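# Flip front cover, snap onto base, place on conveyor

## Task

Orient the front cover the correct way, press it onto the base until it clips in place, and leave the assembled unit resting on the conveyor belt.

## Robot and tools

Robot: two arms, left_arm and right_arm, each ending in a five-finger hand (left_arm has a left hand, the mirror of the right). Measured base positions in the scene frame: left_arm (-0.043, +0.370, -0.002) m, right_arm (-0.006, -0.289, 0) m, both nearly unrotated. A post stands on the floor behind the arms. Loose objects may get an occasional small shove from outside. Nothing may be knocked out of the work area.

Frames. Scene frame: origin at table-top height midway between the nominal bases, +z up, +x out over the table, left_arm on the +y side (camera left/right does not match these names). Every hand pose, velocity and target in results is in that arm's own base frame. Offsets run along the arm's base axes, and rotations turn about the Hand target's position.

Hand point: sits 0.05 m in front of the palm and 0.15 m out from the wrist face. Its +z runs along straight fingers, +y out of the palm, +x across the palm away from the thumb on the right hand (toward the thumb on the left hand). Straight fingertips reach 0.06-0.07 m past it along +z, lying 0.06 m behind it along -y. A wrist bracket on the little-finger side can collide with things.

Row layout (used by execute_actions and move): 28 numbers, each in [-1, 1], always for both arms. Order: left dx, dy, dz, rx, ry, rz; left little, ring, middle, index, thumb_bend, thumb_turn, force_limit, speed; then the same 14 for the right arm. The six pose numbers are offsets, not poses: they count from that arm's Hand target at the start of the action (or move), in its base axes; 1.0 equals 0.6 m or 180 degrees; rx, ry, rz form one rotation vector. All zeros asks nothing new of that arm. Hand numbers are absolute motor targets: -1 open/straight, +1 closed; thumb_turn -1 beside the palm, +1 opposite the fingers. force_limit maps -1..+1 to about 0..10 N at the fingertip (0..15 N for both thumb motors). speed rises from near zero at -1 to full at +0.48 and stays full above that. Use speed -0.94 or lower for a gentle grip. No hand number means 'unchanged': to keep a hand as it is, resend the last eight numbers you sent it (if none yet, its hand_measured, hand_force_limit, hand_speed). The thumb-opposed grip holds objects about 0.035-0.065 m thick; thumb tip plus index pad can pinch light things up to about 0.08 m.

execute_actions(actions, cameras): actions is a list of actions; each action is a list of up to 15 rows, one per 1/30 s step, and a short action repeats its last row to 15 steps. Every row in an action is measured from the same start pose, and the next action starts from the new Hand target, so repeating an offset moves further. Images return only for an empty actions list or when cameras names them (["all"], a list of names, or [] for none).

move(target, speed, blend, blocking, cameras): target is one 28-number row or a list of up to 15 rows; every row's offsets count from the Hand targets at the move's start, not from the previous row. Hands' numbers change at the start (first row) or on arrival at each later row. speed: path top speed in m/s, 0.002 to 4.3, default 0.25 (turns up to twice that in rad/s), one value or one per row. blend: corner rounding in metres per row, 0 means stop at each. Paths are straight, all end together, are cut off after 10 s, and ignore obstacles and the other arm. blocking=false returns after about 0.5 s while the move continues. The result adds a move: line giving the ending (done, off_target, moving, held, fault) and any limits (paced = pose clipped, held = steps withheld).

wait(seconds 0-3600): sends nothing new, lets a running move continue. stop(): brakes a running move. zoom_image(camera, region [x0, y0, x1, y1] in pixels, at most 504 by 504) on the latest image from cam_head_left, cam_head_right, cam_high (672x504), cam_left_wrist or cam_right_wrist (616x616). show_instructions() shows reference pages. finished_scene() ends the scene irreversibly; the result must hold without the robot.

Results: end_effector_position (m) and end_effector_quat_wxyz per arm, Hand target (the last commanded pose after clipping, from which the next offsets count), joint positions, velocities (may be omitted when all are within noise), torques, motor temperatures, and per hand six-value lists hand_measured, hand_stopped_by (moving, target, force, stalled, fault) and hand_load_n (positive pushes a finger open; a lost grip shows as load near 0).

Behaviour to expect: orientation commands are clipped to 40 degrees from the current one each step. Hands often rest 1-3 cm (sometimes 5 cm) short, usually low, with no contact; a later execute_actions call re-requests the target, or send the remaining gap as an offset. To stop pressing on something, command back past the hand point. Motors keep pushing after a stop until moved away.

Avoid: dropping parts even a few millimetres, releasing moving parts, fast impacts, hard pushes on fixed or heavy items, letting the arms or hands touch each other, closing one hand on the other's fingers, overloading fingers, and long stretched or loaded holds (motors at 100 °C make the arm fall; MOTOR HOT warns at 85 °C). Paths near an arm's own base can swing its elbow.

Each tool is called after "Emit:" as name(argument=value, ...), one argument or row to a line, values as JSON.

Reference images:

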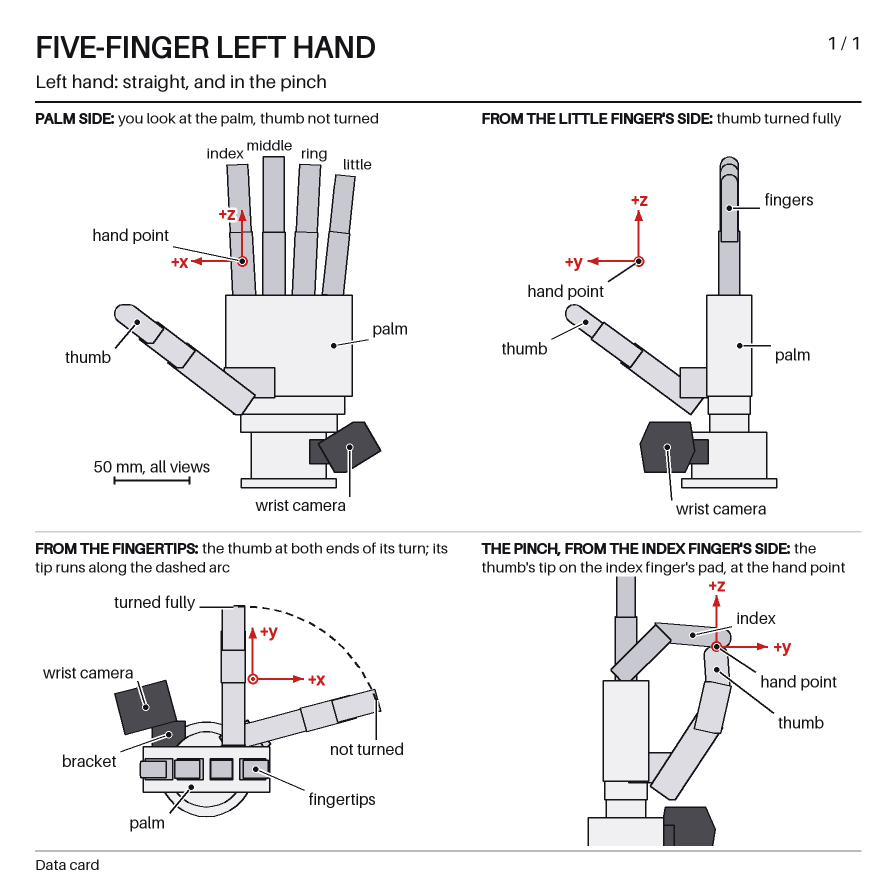

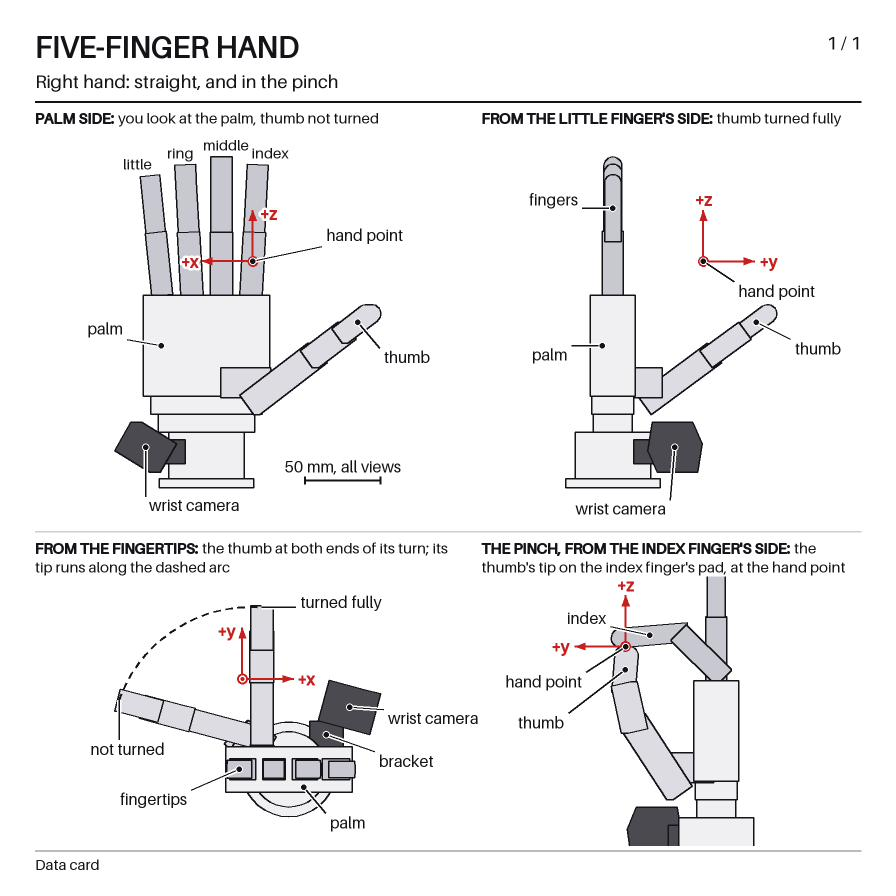

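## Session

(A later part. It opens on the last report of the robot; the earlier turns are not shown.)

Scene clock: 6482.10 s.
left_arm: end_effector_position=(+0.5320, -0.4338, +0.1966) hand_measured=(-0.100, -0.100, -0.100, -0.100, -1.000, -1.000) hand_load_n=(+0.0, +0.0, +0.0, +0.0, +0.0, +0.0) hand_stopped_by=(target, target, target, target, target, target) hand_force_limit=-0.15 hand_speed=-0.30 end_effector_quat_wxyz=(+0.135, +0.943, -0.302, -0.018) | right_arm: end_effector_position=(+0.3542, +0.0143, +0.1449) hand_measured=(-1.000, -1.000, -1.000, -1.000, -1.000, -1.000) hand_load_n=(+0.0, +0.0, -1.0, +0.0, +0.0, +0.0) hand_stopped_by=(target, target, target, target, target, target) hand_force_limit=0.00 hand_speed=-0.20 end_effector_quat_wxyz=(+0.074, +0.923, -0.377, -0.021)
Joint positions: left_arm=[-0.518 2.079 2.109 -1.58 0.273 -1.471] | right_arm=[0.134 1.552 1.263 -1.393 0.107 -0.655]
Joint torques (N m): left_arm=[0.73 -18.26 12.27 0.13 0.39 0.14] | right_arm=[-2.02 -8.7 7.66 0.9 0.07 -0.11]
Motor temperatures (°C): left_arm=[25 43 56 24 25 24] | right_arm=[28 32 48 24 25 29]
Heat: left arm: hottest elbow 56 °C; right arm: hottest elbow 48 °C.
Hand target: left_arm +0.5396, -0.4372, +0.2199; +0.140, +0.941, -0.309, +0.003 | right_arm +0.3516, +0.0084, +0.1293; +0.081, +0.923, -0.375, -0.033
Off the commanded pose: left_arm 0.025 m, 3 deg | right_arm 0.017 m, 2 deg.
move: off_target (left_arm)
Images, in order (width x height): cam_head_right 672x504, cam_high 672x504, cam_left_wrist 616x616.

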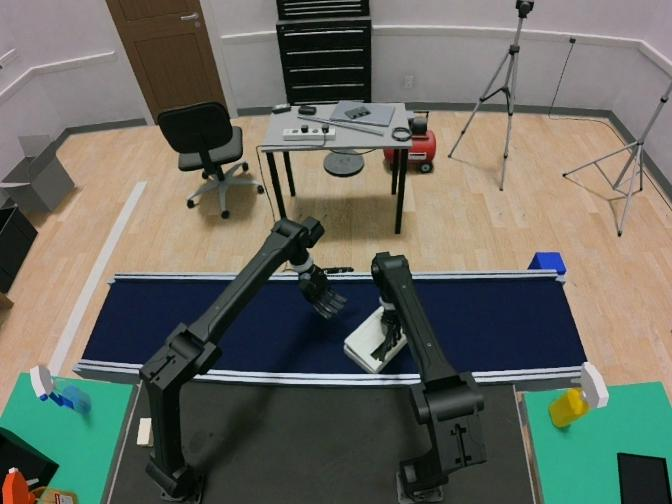

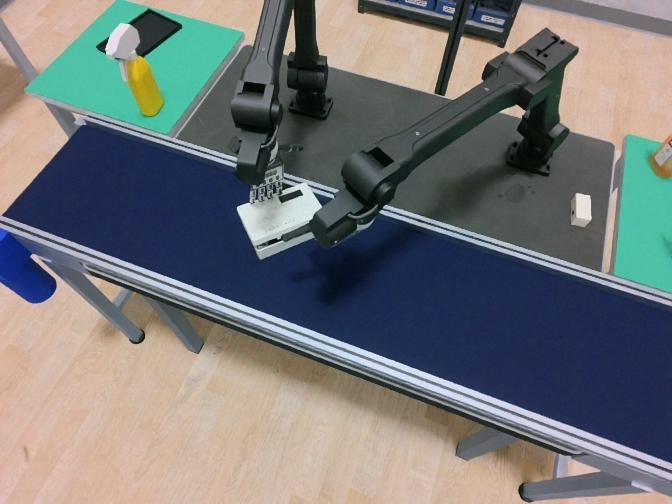

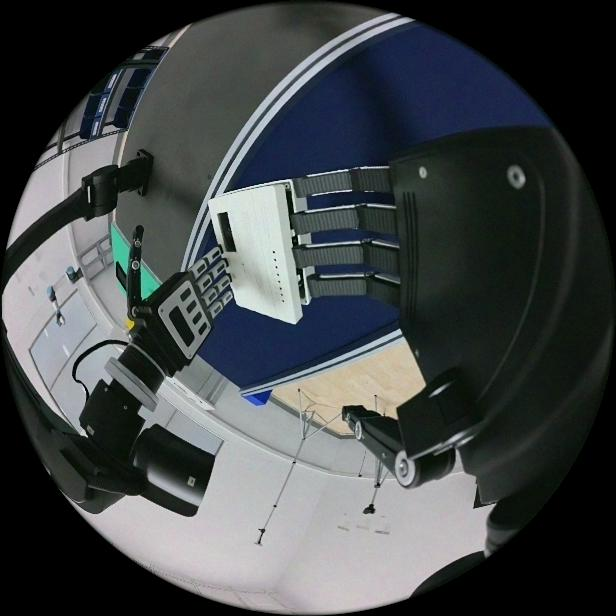

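Emit:
zoom_image(
  camera="cam_left_wrist",
  region=[190, 160, 330, 340],
)

Scaled by 2.800 from the camera's image (finer frame: 880x880).

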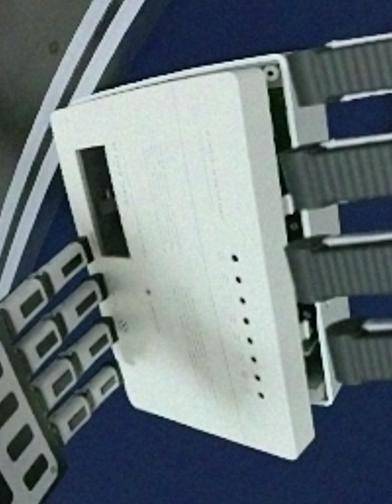

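Emit:
move(
  target=[
    [0,0,0.02,0,0,0,-1,-1,-1,-1,-1,-1,-0.15,0.0,0,0,0,0,0,0,-1,-1,-1,-1,-1,-1,0,-0.2],
  ],
  speed=0.05,
  cameras=[],
)

Emit:
move(
  target=[
    [-0.078,-0.183,0.0,0,0,0,-1,-1,-1,-1,-1,-1,-0.15,0.0,0,0,0,0,0,0,-1,-1,-1,-1,-1,-1,0,-0.2],
  ],
  speed=0.08,
  cameras=["cam_left_wrist","cam_high","cam_head_right"],
)

Emit:
zoom_image(
  camera="cam_high",
  region=[230, 150, 340, 265],
)

Emit:
zoom_image(
  camera="cam_left_wrist",
  region=[200, 140, 420, 380],
)

Emit:
zoom_image(
  camera="cam_head_right",
  region=[310, 270, 440, 400],
)

Scene clock: 6611.47 s.
left_arm: end_effector_position=(+0.5324, -0.4340, +0.2117) hand_measured=(-1.000, -1.000, -1.000, -1.000, -1.000, -1.000) hand_load_n=(+0.0, +0.0, -0.5, +0.0, +0.0, +0.0) hand_stopped_by=(target, target, target, target, target, target) hand_force_limit=-0.15 hand_speed=0.00 end_effector_quat_wxyz=(+0.136, +0.943, -0.303, -0.015) | right_arm: end_effector_position=(+0.3542, +0.0143, +0.1449) hand_measured=(-1.000, -1.000, -1.000, -1.000, -1.000, -1.000) hand_load_n=(-0.5, +0.0, -1.5, +0.0, +0.0, +0.0) hand_stopped_by=(target, target, target, target, target, target) hand_force_limit=0.00 hand_speed=-0.20 end_effector_quat_wxyz=(+0.074, +0.923, -0.377, -0.021)
Joint positions: left_arm=[-0.518 2.079 2.148 -1.614 0.273 -1.471] | right_arm=[0.134 1.552 1.263 -1.393 0.107 -0.655]
Joint torques (N m): left_arm=[0.38 -17.9 12.4 0.34 0.38 0.16] | right_arm=[-2.02 -8.64 7.64 0.87 0.07 -0.11]
Motor temperatures (°C): left_arm=[25 48 66 24 25 24] | right_arm=[28 32 47 24 25 29]
Heat: left arm: hottest elbow 66 °C; right arm: hottest elbow 47 °C.
Hand target: left_arm +0.5396, -0.4372, +0.2318; +0.140, +0.941, -0.309, +0.003 | right_arm +0.3516, +0.0084, +0.1293; +0.081, +0.923, -0.375, -0.033
Off the commanded pose: left_arm 0.022 m, 2 deg | right_arm 0.017 m, 2 deg.
move: off_target (left_arm)

Scene clock: 6612.80 s.
left_arm: end_effector_position=(+0.5002, -0.4937, +0.2314) hand_measured=(-1.000, -1.000, -1.000, -1.000, -1.000, -1.000) hand_load_n=(+0.0, +0.0, +0.0, +0.0, +0.0, +0.0) hand_stopped_by=(target, target, target, target, target, target) hand_force_limit=-0.15 hand_speed=0.00 end_effector_quat_wxyz=(+0.140, +0.939, -0.315, -0.004) | right_arm: end_effector_position=(+0.3542, +0.0143, +0.1449) hand_measured=(-1.000, -1.000, -1.000, -1.000, -1.000, -1.000) hand_load_n=(+0.0, +0.0, -1.5, +0.0, +0.0, +0.0) hand_stopped_by=(target, target, target, target, target, target) hand_force_limit=0.00 hand_speed=-0.20 end_effector_quat_wxyz=(+0.074, +0.923, -0.377, -0.021)
Joint positions: left_arm=[-0.62 2.082 2.203 -1.614 0.271 -1.553] | right_arm=[0.134 1.552 1.263 -1.393 0.107 -0.655]
Joint torques (N m): left_arm=[1.26 -18.02 8.64 0.77 0.32 0.09] | right_arm=[-2.02 -8.64 7.64 0.87 0.06 -0.11]
Motor temperatures (°C): left_arm=[25 48 65 24 25 24] | right_arm=[28 32 47 24 25 29]
Heat: left arm: hottest elbow 65 °C; right arm: hottest elbow 47 °C.
Hand target: left_arm +0.5033, -0.4893, +0.2309; +0.140, +0.939, -0.314, -0.004 (not the last commanded pose) | right_arm +0.3516, +0.0084, +0.1293; +0.081, +0.923, -0.375, -0.033
Off the commanded pose: left_arm 0.054 m, 1 deg | right_arm 0.017 m, 2 deg.
move: held (left_arm; a check stopped the path); limits=held
pose unreachable (left arm): on one or more control steps of this call, first in action 0 (counted from 0), this arm could not follow its commanded pose, so it was not sent that pose on those steps. It may still have moved: this result reports where it is.
cause: moving toward the commanded pose would bring a part of the arm too close to another arm (a part of this arm just beyond joint 6 (wrist roll) and a part of the right arm just beyond its joint 4 (wrist pitch), at the place that arm is still heading or pushing toward).
Images, in order (width x height): cam_head_right 672x504, cam_high 672x504, cam_left_wrist 616x616.

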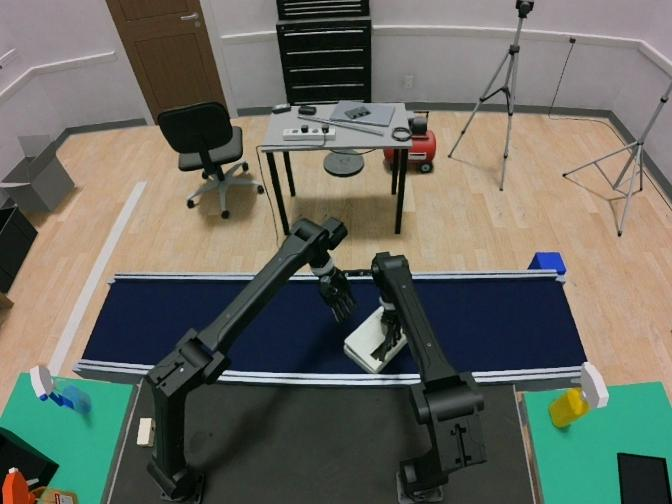

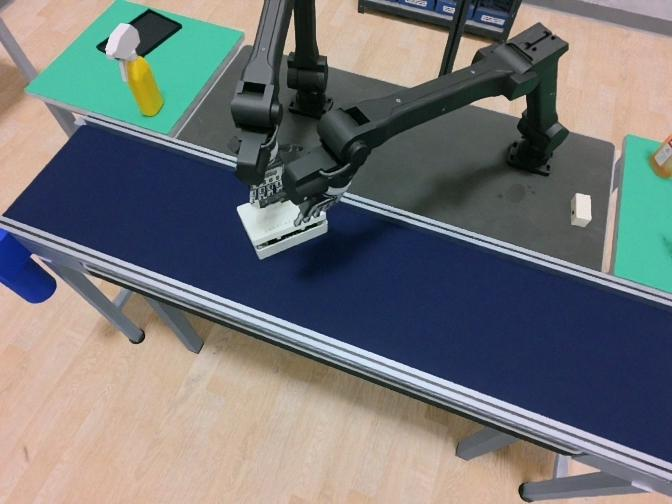

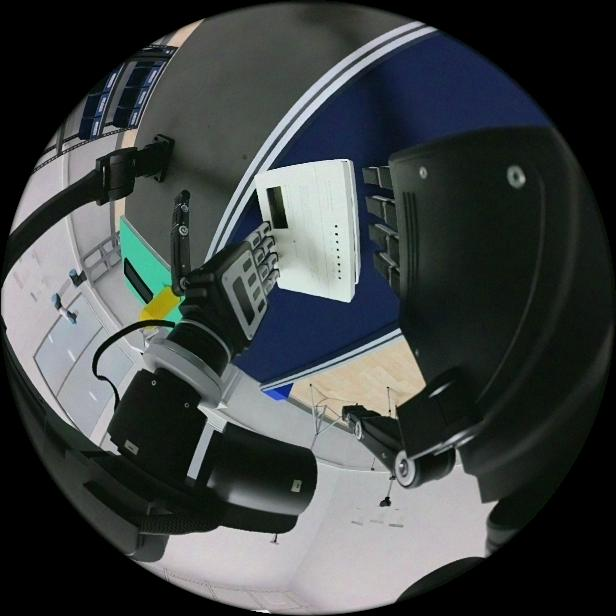

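Scaled by 4.383 from the camera's image (finer frame: 960x720).

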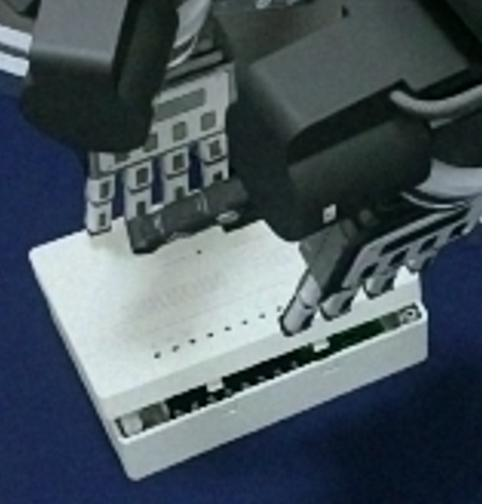

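Scaled by 2.100 from the camera's image (finer frame: 880x880).

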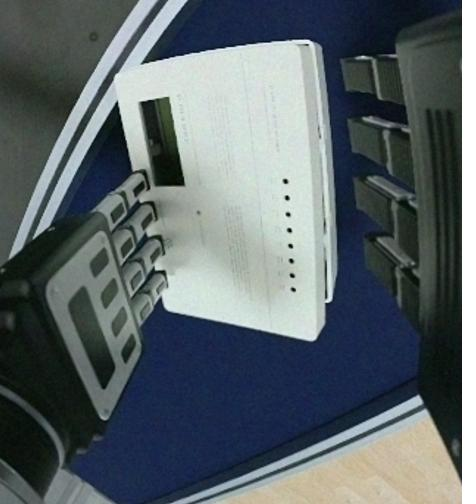

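Scaled by 3.877 from the camera's image (finer frame: 960x720).

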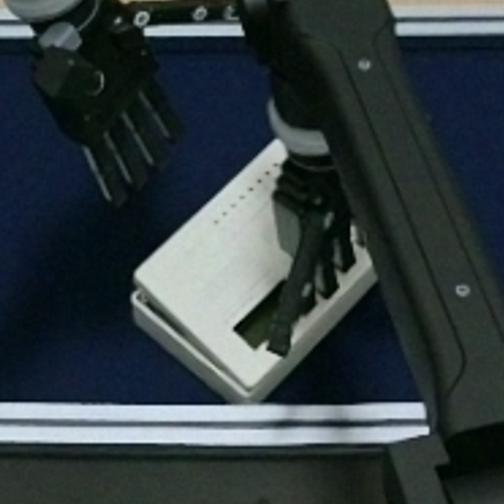

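Emit:
move(
  target=[
    [0.06,0.087,0.0,0,0,0,-0.1,-0.1,-0.1,-0.1,-1,-1,-0.15,-0.3,0,0,0,0,0,0,-1,-1,-1,-1,-1,-1,0,-0.2],
  ],
  speed=0.08,
  cameras=[],
)

Emit:
wait(
  seconds=1,
  cameras=["cam_high"],
)

Scene clock: 6679.67 s.
left_arm: end_effector_position=(+0.5353, -0.4378, +0.2310) hand_measured=(-0.100, -0.100, -0.100, -0.100, -1.000, -1.000) hand_load_n=(+0.0, +0.0, +0.0, +0.0, +0.0, +0.0) hand_stopped_by=(target, target, target, target, target, target) hand_force_limit=-0.15 hand_speed=-0.30 end_effector_quat_wxyz=(+0.139, +0.940, -0.311, -0.003) | right_arm: end_effector_position=(+0.3542, +0.0143, +0.1449) hand_measured=(-1.000, -1.000, -1.000, -1.000, -1.000, -1.000) hand_load_n=(+0.0, +0.0, -1.5, +0.0, +0.0, +0.0) hand_stopped_by=(target, target, target, target, target, target) hand_force_limit=0.00 hand_speed=-0.20 end_effector_quat_wxyz=(+0.074, +0.923, -0.377, -0.021)
Joint positions: left_arm=[-0.52 2.082 2.203 -1.64 0.274 -1.459] | right_arm=[0.134 1.552 1.263 -1.393 0.107 -0.655]
Joint torques (N m): left_arm=[0.79 -16.97 10.47 0.23 0.44 0.12] | right_arm=[-1.96 -8.64 7.65 0.87 0.07 -0.11]
Motor temperatures (°C): left_arm=[25 51 53 24 25 24] | right_arm=[28 32 47 24 25 29]
Heat: left arm: hottest elbow 53 °C; right arm: hottest elbow 47 °C.
Hand target: left_arm +0.5392, -0.4373, +0.2310; +0.140, +0.939, -0.314, -0.004 | right_arm +0.3516, +0.0084, +0.1293; +0.081, +0.923, -0.375, -0.033
Off the commanded pose: left_arm 0.004 m, 0 deg | right_arm 0.017 m, 2 deg.
move: done

Scene clock: 6680.67 s.
left_arm: end_effector_position=(+0.5353, -0.4378, +0.2310) hand_measured=(-0.100, -0.100, -0.100, -0.100, -1.000, -1.000) hand_load_n=(+0.0, +0.5, +0.0, +0.0, +0.0, +0.0) hand_stopped_by=(target, target, target, target, target, target) hand_force_limit=-0.15 hand_speed=-0.30 end_effector_quat_wxyz=(+0.139, +0.940, -0.311, -0.003) | right_arm: end_effector_position=(+0.3542, +0.0143, +0.1449) hand_measured=(-1.000, -1.000, -1.000, -1.000, -1.000, -1.000) hand_load_n=(+0.0, +0.0, -1.5, +0.0, +0.0, +0.0) hand_stopped_by=(target, target, target, target, target, target) hand_force_limit=0.00 hand_speed=-0.20 end_effector_quat_wxyz=(+0.074, +0.923, -0.377, -0.021)
Joint positions: left_arm=[-0.52 2.082 2.203 -1.64 0.274 -1.459] | right_arm=[0.134 1.552 1.263 -1.393 0.107 -0.655]
Joint torques (N m): left_arm=[0.67 -16.91 10.48 0.25 0.44 0.16] | right_arm=[-2.08 -8.64 7.62 0.85 0.07 -0.11]
Heat: left arm: hottest elbow 53 °C; right arm: hottest elbow 47 °C.
Hand target: left_arm +0.5392, -0.4373, +0.2310; +0.140, +0.939, -0.314, -0.004 | right_arm +0.3516, +0.0084, +0.1293; +0.081, +0.923, -0.375, -0.033
Off the commanded pose: left_arm 0.004 m, 0 deg | right_arm 0.017 m, 2 deg.
wait: 1.00 s; at rest by 0.17 s

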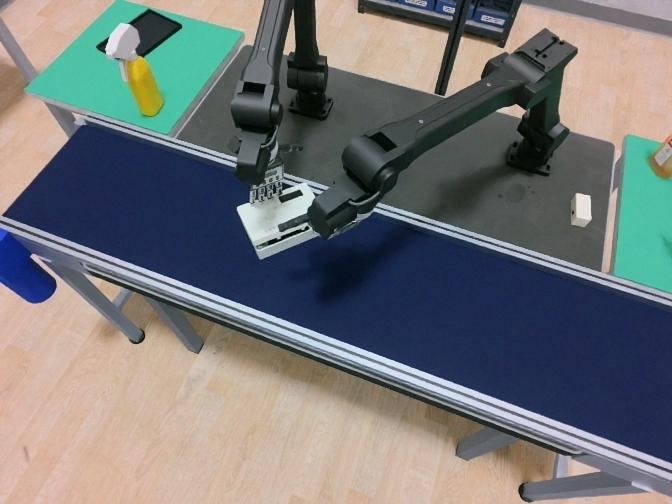

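Emit:
move(
  target=[
    [0,0,-0.24,0,0,0,-0.1,-0.1,-0.1,-0.1,-1,-1,-0.15,-0.3,0,0,0,0,0,0,-1,-1,-1,-1,-1,-1,0,-0.2],
  ],
  speed=0.08,
  cameras=["cam_left_wrist","cam_head_right"],
)

Emit:
zoom_image(
  camera="cam_left_wrist",
  region=[180, 140, 400, 420],
)

Scene clock: 6692.40 s.
left_arm: end_effector_position=(+0.5374, -0.4390, +0.1022) hand_measured=(-0.100, -0.100, -0.100, -0.100, -1.000, -1.000) hand_load_n=(+0.0, +0.0, +0.0, +0.5, +0.0, +0.0) hand_stopped_by=(target, target, target, target, target, target) hand_force_limit=-0.15 hand_speed=-0.30 end_effector_quat_wxyz=(+0.140, +0.940, -0.312, +0.002) | right_arm: end_effector_position=(+0.3542, +0.0143, +0.1449) hand_measured=(-1.000, -1.000, -1.000, -1.000, -1.000, -1.000) hand_load_n=(+0.0, +0.0, -1.5, +0.0, -0.5, +0.0) hand_stopped_by=(target, target, target, target, target, target) hand_force_limit=0.00 hand_speed=-0.20 end_effector_quat_wxyz=(+0.074, +0.923, -0.377, -0.021)
Joint positions: left_arm=[-0.52 2.102 1.895 -1.303 0.274 -1.458] | right_arm=[0.134 1.552 1.263 -1.393 0.107 -0.655]
Joint torques (N m): left_arm=[0.62 -16.62 8.02 1.26 0.44 0.15] | right_arm=[-1.96 -8.7 7.64 0.87 0.07 -0.11]
Heat: left arm: hottest elbow 53 °C; right arm: hottest elbow 47 °C.
Hand target: left_arm +0.5392, -0.4372, +0.0868; +0.140, +0.939, -0.314, -0.004 | right_arm +0.3516, +0.0084, +0.1293; +0.081, +0.923, -0.375, -0.033
Off the commanded pose: left_arm 0.015 m, 1 deg | right_arm 0.017 m, 2 deg.
move: off_target (left_arm)
Images, in order (width x height): cam_head_right 672x504, cam_left_wrist 616x616.

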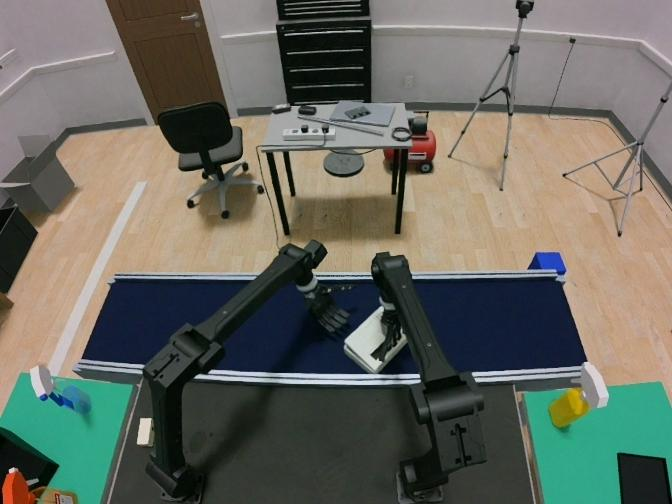

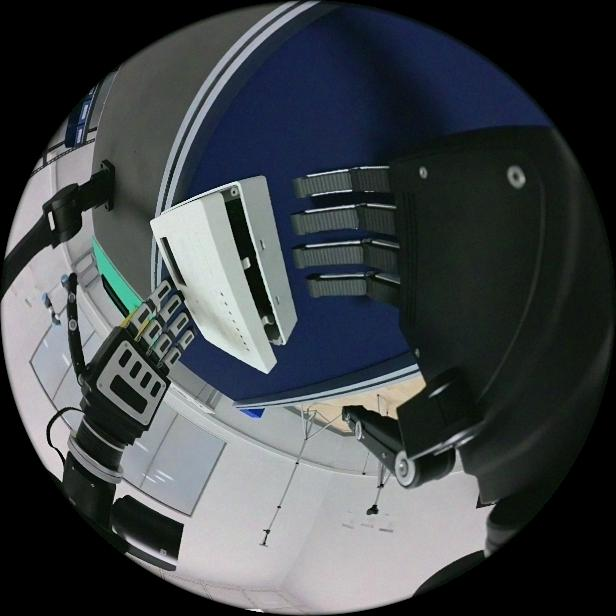

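Scaled by 1.800 from the camera's image (finer frame: 880x880).

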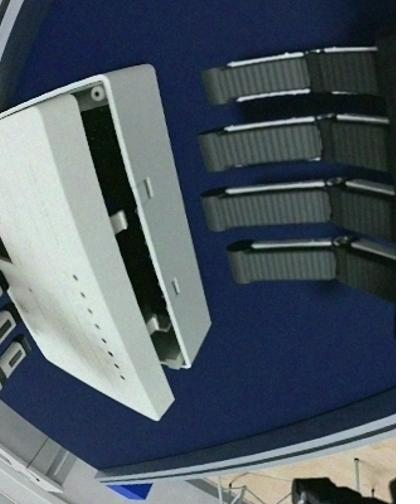

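Emit:
move(
  target=[
    [0,0,-0.018,0,0,0,-0.1,-0.1,-0.1,-0.1,-1,-1,-0.15,-0.3,0,0,0,0,0,0,-1,-1,-1,-1,-1,-1,0,-0.2],
  ],
  speed=0.04,
  cameras=[],
)

Scene clock: 6768.83 s.
left_arm: end_effector_position=(+0.5383, -0.4395, +0.0950) hand_measured=(-0.100, -0.100, -0.100, -0.100, -1.000, -1.000) hand_load_n=(+0.0, +0.0, +0.0, +0.0, +0.0, +0.0) hand_stopped_by=(target, target, target, target, target, target) hand_force_limit=-0.15 hand_speed=-0.30 end_effector_quat_wxyz=(+0.140, +0.939, -0.313, +0.005) | right_arm: end_effector_position=(+0.3542, +0.0143, +0.1449) hand_measured=(-1.000, -1.000, -1.000, -1.000, -1.000, -1.000) hand_load_n=(+0.0, +0.0, -1.0, +0.0, +0.0, +0.0) hand_stopped_by=(target, target, target, target, target, target) hand_force_limit=0.00 hand_speed=-0.20 end_effector_quat_wxyz=(+0.074, +0.923, -0.377, -0.021)
Joint positions: left_arm=[-0.52 2.105 1.881 -1.28 0.274 -1.458] | right_arm=[0.134 1.552 1.263 -1.393 0.107 -0.655]
Joint torques (N m): left_arm=[0.67 -16.38 7.83 1.03 0.44 0.15] | right_arm=[-2.02 -8.64 7.64 0.85 0.07 -0.1]
Heat: left arm: hottest elbow 52 °C; right arm: hottest elbow 46 °C.
Hand target: left_arm +0.5392, -0.4373, +0.0762; +0.140, +0.939, -0.314, -0.004 | right_arm +0.3516, +0.0084, +0.1293; +0.081, +0.923, -0.375, -0.033
Off the commanded pose: left_arm 0.019 m, 1 deg | right_arm 0.017 m, 2 deg.
move: off_target (left_arm)

Emit:
move(
  target=[
    [0,0,-0.010,0,0,0,-0.1,-0.1,-0.1,-0.1,-1,-1,-0.15,-0.3,0,0,0,0,0,0,-1,-1,-1,-1,-1,-1,0,-0.2],
  ],
  speed=0.04,
  cameras=["cam_head_right"],
)

Emit:
zoom_image(
  camera="cam_head_right",
  region=[300, 280, 400, 380],
)

Scene clock: 6782.13 s.
left_arm: end_effector_position=(+0.5385, -0.4396, +0.0890) hand_measured=(-0.100, -0.100, -0.100, -0.100, -1.000, -1.000) hand_load_n=(+0.5, +0.0, +0.0, +0.0, +0.5, +0.0) hand_stopped_by=(target, target, target, target, target, target) hand_force_limit=-0.15 hand_speed=-0.30 end_effector_quat_wxyz=(+0.140, +0.939, -0.313, +0.005) | right_arm: end_effector_position=(+0.3542, +0.0143, +0.1449) hand_measured=(-1.000, -1.000, -1.000, -1.000, -1.000, -1.000) hand_load_n=(+0.0, +0.0, -1.5, +0.0, +0.0, +0.0) hand_stopped_by=(target, target, target, target, target, target) hand_force_limit=0.00 hand_speed=-0.20 end_effector_quat_wxyz=(+0.074, +0.923, -0.377, -0.021)
Joint positions: left_arm=[-0.52 2.11 1.872 -1.267 0.274 -1.458] | right_arm=[0.134 1.552 1.263 -1.393 0.107 -0.655]
Joint torques (N m): left_arm=[0.62 -16.38 7.82 1.29 0.44 0.15] | right_arm=[-1.9 -8.76 7.61 0.87 0.07 -0.11]
Heat: left arm: hottest elbow 50 °C; right arm: hottest elbow 46 °C.
Hand target: left_arm +0.5392, -0.4373, +0.0702; +0.140, +0.939, -0.314, -0.004 | right_arm +0.3516, +0.0084, +0.1293; +0.081, +0.923, -0.375, -0.033
Off the commanded pose: left_arm 0.019 m, 1 deg | right_arm 0.017 m, 2 deg.
move: off_target (left_arm)

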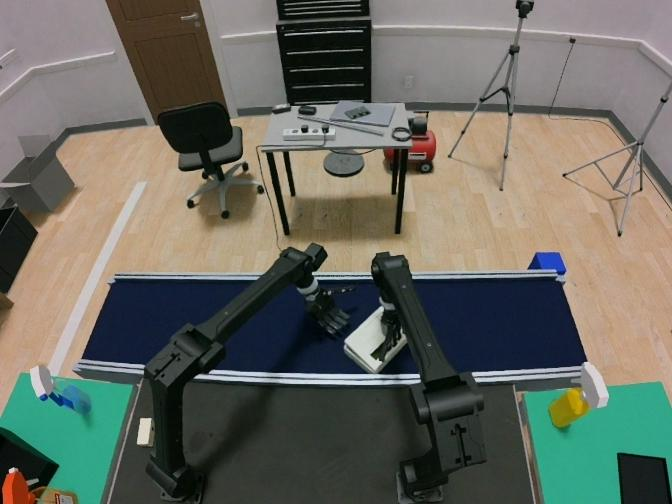

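Scaled by 5.040 from the camera's image (finer frame: 960x720).

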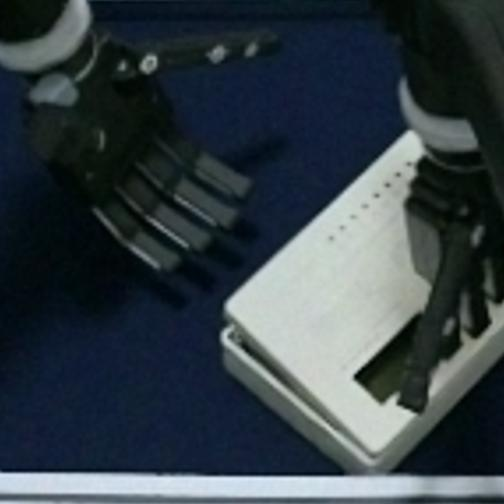

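Emit:
move(
  target=[
    [-0.0553,-0.0545,0,0,0,0,-0.1,-0.1,-0.1,-0.1,-1,-1,-0.15,-0.3,0,0,0,0,0,0,-1,-1,-1,-1,-1,-1,0,-0.2],
  ],
  speed=0.04,
  cameras=["cam_left_wrist","cam_high"],
)

Emit:
zoom_image(
  camera="cam_left_wrist",
  region=[200, 140, 400, 420],
)

Emit:
zoom_image(
  camera="cam_high",
  region=[230, 180, 330, 265],
)

Scene clock: 6795.93 s.
left_arm: end_effector_position=(+0.5081, -0.4657, +0.0675) hand_measured=(-0.100, -0.100, -0.100, -0.100, -1.000, -1.000) hand_load_n=(+0.0, +0.0, +0.0, +0.0, +0.0, +0.0) hand_stopped_by=(target, target, target, target, target, target) hand_force_limit=-0.15 hand_speed=-0.30 end_effector_quat_wxyz=(+0.139, +0.939, -0.315, -0.010) | right_arm: end_effector_position=(+0.3542, +0.0143, +0.1449) hand_measured=(-1.000, -1.000, -1.000, -1.000, -1.000, -1.000) hand_load_n=(+0.0, +0.0, -1.5, +0.0, +0.0, +0.0) hand_stopped_by=(target, target, target, target, target, target) hand_force_limit=0.00 hand_speed=-0.20 end_effector_quat_wxyz=(+0.074, +0.923, -0.377, -0.021)
Joint positions: left_arm=[-0.578 2.11 1.816 -1.224 0.274 -1.509] | right_arm=[0.134 1.552 1.263 -1.393 0.107 -0.655]
Joint torques (N m): left_arm=[-0.5 -18.61 7.61 1.28 0.29 -0.02] | right_arm=[-2.02 -8.64 7.64 0.83 0.07 -0.11]
Heat: left arm: hottest elbow 50 °C; right arm: hottest elbow 46 °C.
Hand target: left_arm +0.5060, -0.4699, +0.0701; +0.140, +0.939, -0.314, -0.004 | right_arm +0.3516, +0.0084, +0.1293; +0.081, +0.923, -0.375, -0.033
Off the commanded pose: left_arm 0.005 m, 1 deg | right_arm 0.017 m, 2 deg.
move: done
Images, in order (width x height): cam_high 672x504, cam_left_wrist 616x616.

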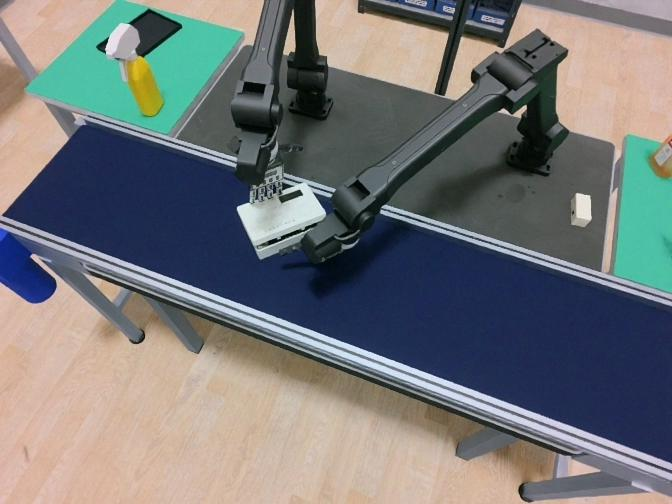

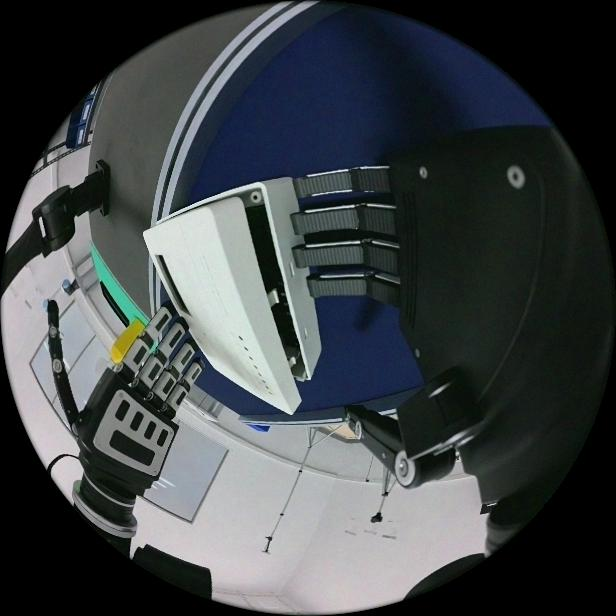

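Scaled by 1.800 from the camera's image (finer frame: 880x880).

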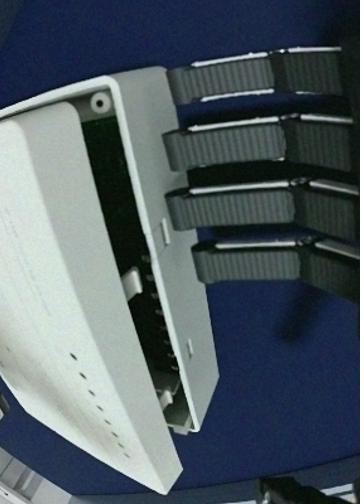

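Scaled by 5.040 from the camera's image (finer frame: 960x720).

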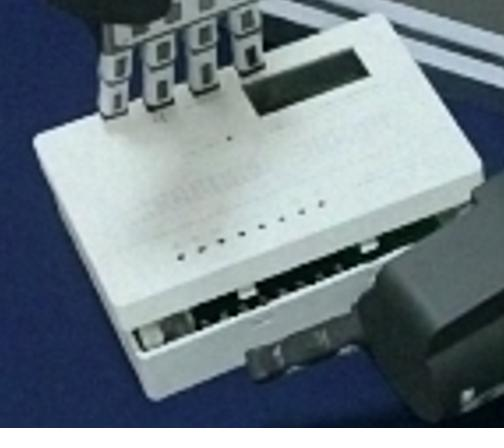

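Emit:
move(
  target=[
    [0.025,0.025,0.02,0,0,0,-0.1,-0.1,-0.1,-0.1,-1,-1,-0.15,-0.3,0,0,0,0,0,0,-1,-1,-1,-1,-1,-1,0,-0.2],
  ],
  speed=0.04,
  cameras=[],
)

Emit:
move(
  target=[
    [0,0,0,0,0,0,-0.1,-0.1,-0.1,-0.1,-1,-1,-0.15,-0.3,-0.0068,0.0272,0,0,0,0,-1,-1,-1,-1,-1,-1,0,-0.2],
  ],
  speed=0.03,
  cameras=["cam_left_wrist","cam_high"],
)

Emit:
zoom_image(
  camera="cam_left_wrist",
  region=[200, 140, 400, 420],
)

Emit:
zoom_image(
  camera="cam_high",
  region=[230, 180, 330, 265],
)

Scene clock: 6836.00 s.
left_arm: end_effector_position=(+0.5120, -0.4544, +0.0669) hand_measured=(-0.100, -0.100, -0.100, -0.100, -1.000, -1.000) hand_load_n=(+0.0, +0.0, +0.0, +0.0, +0.0, +0.0) hand_stopped_by=(target, target, target, target, target, target) hand_force_limit=-0.15 hand_speed=-0.30 end_effector_quat_wxyz=(+0.137, +0.941, -0.310, -0.016) | right_arm: end_effector_position=(+0.3542, +0.0143, +0.1449) hand_measured=(-1.000, -1.000, -1.000, -1.000, -1.000, -1.000) hand_load_n=(+0.0, +0.0, -1.5, +0.0, +0.0, +0.0) hand_stopped_by=(target, target, target, target, target, target) hand_force_limit=0.00 hand_speed=-0.20 end_effector_quat_wxyz=(+0.074, +0.923, -0.377, -0.021)
Joint positions: left_arm=[-0.56 2.11 1.816 -1.241 0.274 -1.498] | right_arm=[0.134 1.552 1.263 -1.393 0.107 -0.655]
Joint torques (N m): left_arm=[0.56 -18.26 10.51 0.16 0.35 0.19] | right_arm=[-2.02 -8.76 7.64 0.85 0.06 -0.11]
Heat: left arm: hottest shoulder 50 °C; right arm: hottest elbow 46 °C.
Hand target: left_arm +0.5210, -0.4549, +0.0821; +0.140, +0.939, -0.314, -0.004 | right_arm +0.3516, +0.0084, +0.1293; +0.081, +0.923, -0.375, -0.033
Off the commanded pose: left_arm 0.018 m, 1 deg | right_arm 0.017 m, 2 deg.
move: off_target (left_arm)

Scene clock: 6837.03 s.
left_arm: end_effector_position=(+0.5119, -0.4544, +0.0669) hand_measured=(-0.100, -0.100, -0.100, -0.100, -1.000, -1.000) hand_load_n=(+0.0, +0.0, +0.0, +0.0, +0.0, +0.0) hand_stopped_by=(target, target, target, target, target, target) hand_force_limit=-0.15 hand_speed=-0.30 end_effector_quat_wxyz=(+0.137, +0.940, -0.311, -0.016) | right_arm: end_effector_position=(+0.3537, +0.0165, +0.1446) hand_measured=(-1.000, -1.000, -1.000, -1.000, -1.000, -1.000) hand_load_n=(+0.0, +0.0, -1.5, +0.0, +0.0, +0.0) hand_stopped_by=(target, target, target, target, target, target) hand_force_limit=0.00 hand_speed=-0.20 end_effector_quat_wxyz=(+0.075, +0.923, -0.377, -0.021)
Joint positions: left_arm=[-0.56 2.11 1.816 -1.241 0.274 -1.498] | right_arm=[0.14 1.552 1.262 -1.393 0.108 -0.648]
Joint torques (N m): left_arm=[0.85 -18.32 10.51 0.23 0.35 0.16] | right_arm=[0.21 -9 7.34 0.7 -0.18 0.13]
Heat: left arm: hottest shoulder 50 °C; right arm: hottest elbow 46 °C.
Hand target: left_arm +0.5210, -0.4550, +0.0822; +0.140, +0.939, -0.314, -0.004 | right_arm +0.3474, +0.0248, +0.1293; +0.081, +0.923, -0.375, -0.033
Off the commanded pose: left_arm 0.018 m, 1 deg | right_arm 0.018 m, 2 deg.
move: off_target (right_arm)
Images, in order (width x height): cam_high 672x504, cam_left_wrist 616x616.

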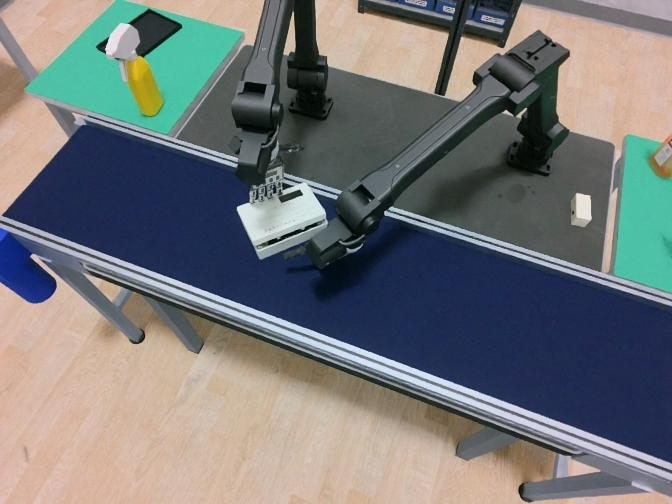

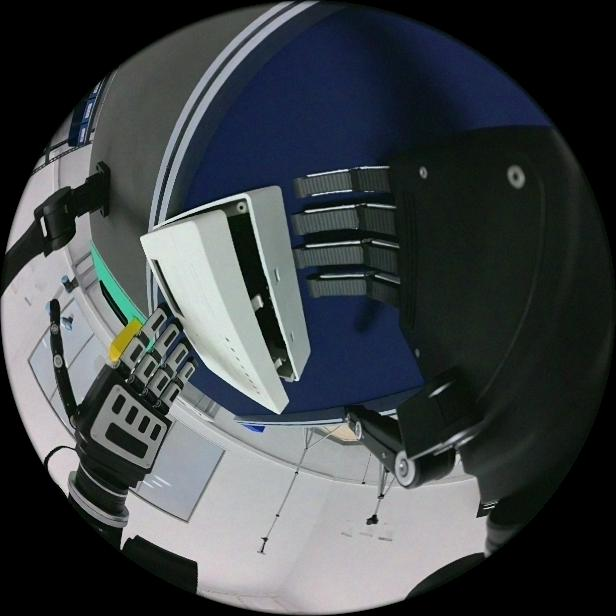

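Scaled by 1.800 from the camera's image (finer frame: 880x880).

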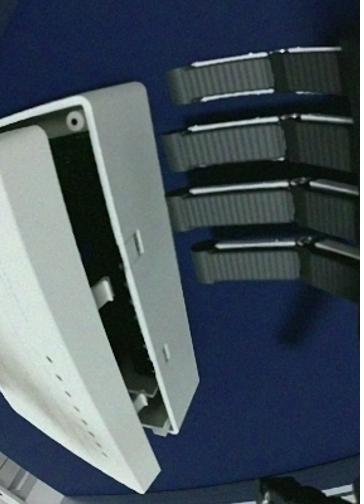

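Scaled by 5.040 from the camera's image (finer frame: 960x720).

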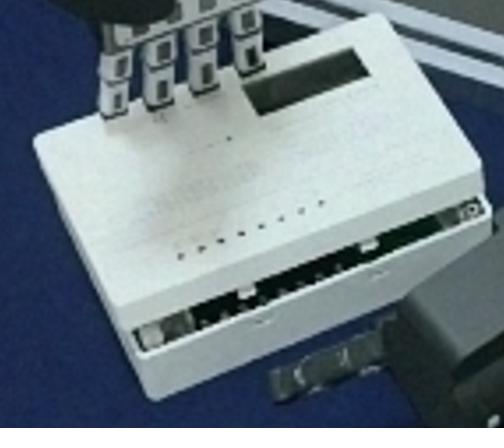

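Emit:
move(
  target=[
    [0,0,0,0,0,0,-0.1,-0.1,-0.1,-0.1,-1,-1,-0.15,-0.3,-0.006,0.012,0,0,0,0,-1,-1,-1,-1,-1,-1,0,-0.2],
  ],
  speed=0.03,
  cameras=["cam_high"],
)

Emit:
zoom_image(
  camera="cam_high",
  region=[230, 180, 330, 265],
)

Scene clock: 6847.23 s.
left_arm: end_effector_position=(+0.5119, -0.4544, +0.0669) hand_measured=(-0.100, -0.100, -0.100, -0.100, -1.000, -1.000) hand_load_n=(+0.0, +0.0, +0.0, +0.0, +0.0, +0.0) hand_stopped_by=(target, target, target, target, target, target) hand_force_limit=-0.15 hand_speed=-0.30 end_effector_quat_wxyz=(+0.137, +0.940, -0.311, -0.016) | right_arm: end_effector_position=(+0.3528, +0.0197, +0.1444) hand_measured=(-1.000, -1.000, -1.000, -1.000, -1.000, -1.000) hand_load_n=(+0.0, +0.0, -2.5, +0.0, +0.0, +0.0) hand_stopped_by=(target, target, target, target, target, target) hand_force_limit=0.00 hand_speed=-0.20 end_effector_quat_wxyz=(+0.078, +0.922, -0.380, -0.018)
Joint positions: left_arm=[-0.56 2.11 1.816 -1.241 0.274 -1.498] | right_arm=[0.15 1.55 1.259 -1.391 0.116 -0.632]
Joint torques (N m): left_arm=[0.85 -18.32 10.52 0.24 0.35 0.16] | right_arm=[0.79 -9.23 6.98 0.64 -0.59 0.12]
Heat: left arm: hottest shoulder 51 °C; right arm: hottest elbow 46 °C.
Hand target: left_arm +0.5210, -0.4550, +0.0822; +0.140, +0.939, -0.314, -0.004 | right_arm +0.3438, +0.0320, +0.1292; +0.081, +0.923, -0.375, -0.033
Off the commanded pose: left_arm 0.018 m, 1 deg | right_arm 0.021 m, 2 deg.
move: off_target (right_arm)

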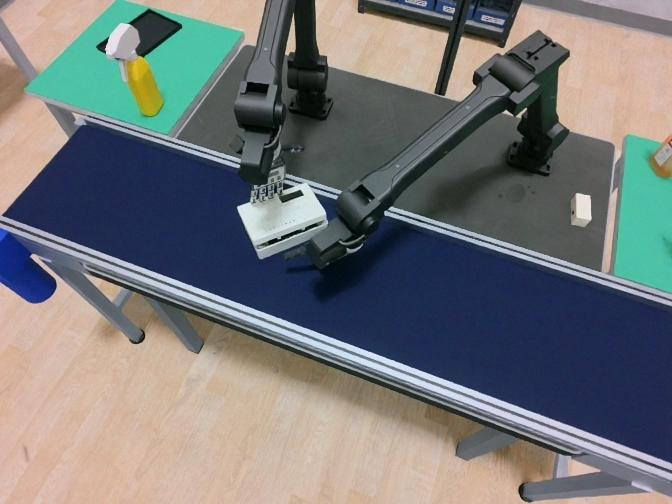

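Scaled by 5.040 from the camera's image (finer frame: 960x720).

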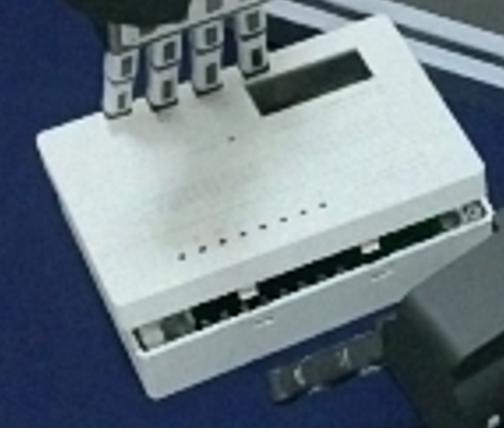

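Emit:
move(
  target=[
    [0,0,0,0,0,0,-0.1,-0.1,-0.1,-0.1,-1,-1,-0.15,-0.3,-0.007,0.010,0,0,0,0,-1,-1,-1,-1,-1,-1,0,-0.2],
  ],
  speed=0.03,
  cameras=["cam_high"],
)

Emit:
zoom_image(
  camera="cam_high",
  region=[230, 180, 330, 265],
)

Scene clock: 6860.03 s.
left_arm: end_effector_position=(+0.5119, -0.4544, +0.0669) hand_measured=(-0.100, -0.100, -0.100, -0.100, -1.000, -1.000) hand_load_n=(+0.0, +0.0, +0.0, +0.0, +0.0, +0.0) hand_stopped_by=(target, target, target, target, target, target) hand_force_limit=-0.15 hand_speed=-0.30 end_effector_quat_wxyz=(+0.137, +0.940, -0.311, -0.016) | right_arm: end_effector_position=(+0.3491, +0.0261, +0.1445) hand_measured=(-1.000, -1.000, -1.000, -1.000, -1.000, -1.000) hand_load_n=(+0.0, +0.0, -2.5, +0.0, +0.0, +0.0) hand_stopped_by=(target, target, target, target, target, target) hand_force_limit=0.00 hand_speed=-0.20 end_effector_quat_wxyz=(+0.079, +0.922, -0.380, -0.017)
Joint positions: left_arm=[-0.56 2.11 1.816 -1.241 0.274 -1.498] | right_arm=[0.167 1.543 1.251 -1.391 0.116 -0.616]
Joint torques (N m): left_arm=[0.85 -18.26 10.51 0.23 0.35 0.16] | right_arm=[0.62 -8.94 6.95 0.62 -0.69 0.13]
Heat: left arm: hottest elbow 53 °C; right arm: hottest elbow 46 °C.
Hand target: left_arm +0.5210, -0.4550, +0.0822; +0.140, +0.939, -0.314, -0.004 | right_arm +0.3397, +0.0380, +0.1293; +0.081, +0.923, -0.375, -0.033
Off the commanded pose: left_arm 0.018 m, 1 deg | right_arm 0.022 m, 2 deg.
move: off_target (right_arm)

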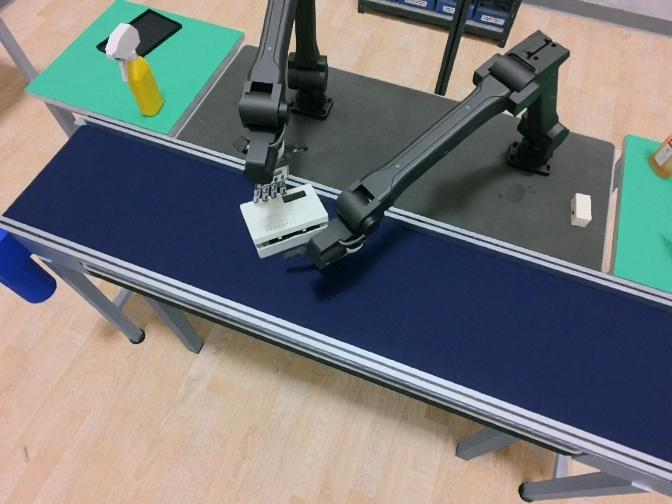

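Scaled by 5.040 from the camera's image (finer frame: 960x720).

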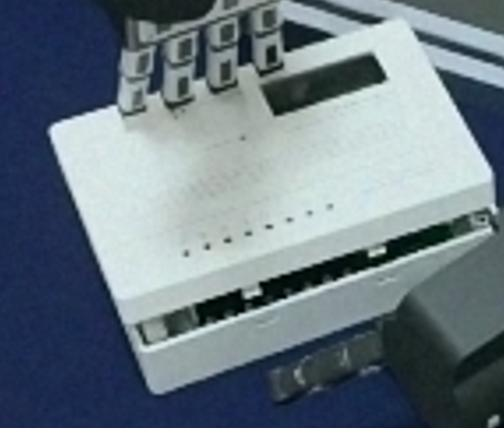

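Emit:
move(
  target=[
    [0,0,0,0,0,0,-0.1,-0.1,-0.1,-0.1,-1,-1,-0.15,-0.3,0.006,-0.006,0.04,0,0,0,-1,-1,-1,-1,-1,-1,0,-0.2],
  ],
  speed=0.02,
  cameras=["cam_high"],
)

Emit:
zoom_image(
  camera="cam_high",
  region=[230, 180, 330, 265],
)

Scene clock: 6904.97 s.
left_arm: end_effector_position=(+0.5119, -0.4544, +0.0669) hand_measured=(-0.100, -0.100, -0.100, -0.100, -1.000, -1.000) hand_load_n=(+0.0, +0.0, +0.0, +0.0, +0.0, +0.0) hand_stopped_by=(target, target, target, target, target, target) hand_force_limit=-0.15 hand_speed=-0.30 end_effector_quat_wxyz=(+0.137, +0.940, -0.311, -0.016) | right_arm: end_effector_position=(+0.3392, +0.0267, +0.1481) hand_measured=(-1.000, -1.000, -1.000, -1.000, -1.000, -1.000) hand_load_n=(+0.0, +0.0, +0.0, +0.0, +0.0, +0.0) hand_stopped_by=(target, target, target, target, target, target) hand_force_limit=0.00 hand_speed=-0.20 end_effector_quat_wxyz=(+0.084, +0.921, -0.379, -0.035)
Joint positions: left_arm=[-0.56 2.11 1.816 -1.241 0.274 -1.498] | right_arm=[0.168 1.542 1.251 -1.429 0.105 -0.615]
Joint torques (N m): left_arm=[0.79 -18.26 10.52 0.24 0.35 0.16] | right_arm=[-0.03 -9.76 11.66 -0.35 -0.23 0.07]
Motor temperatures (°C): left_arm=[25 51 55 24 25 24] | right_arm=[28 33 45 24 25 29]
Heat: left arm: hottest elbow 55 °C; right arm: hottest elbow 45 °C.
Hand target: left_arm +0.5210, -0.4550, +0.0822; +0.140, +0.939, -0.314, -0.004 | right_arm +0.3433, +0.0343, +0.1533; +0.081, +0.923, -0.375, -0.033
Off the commanded pose: left_arm 0.018 m, 1 deg | right_arm 0.010 m, 1 deg.
move: done

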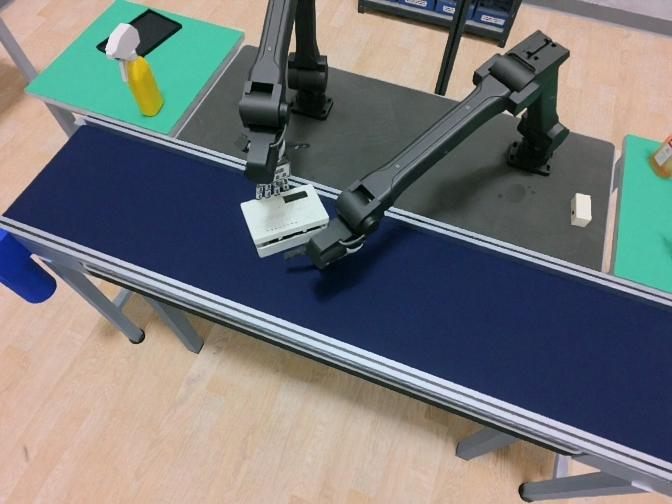

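Scaled by 5.040 from the camera's image (finer frame: 960x720).

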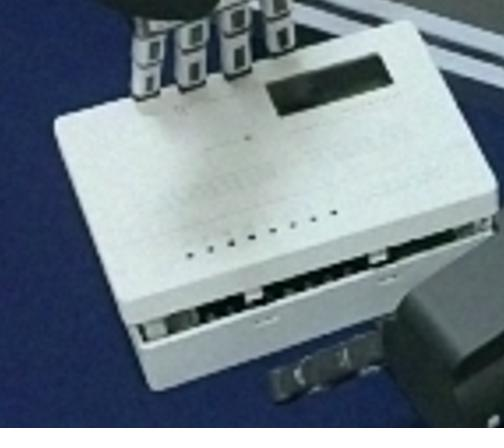

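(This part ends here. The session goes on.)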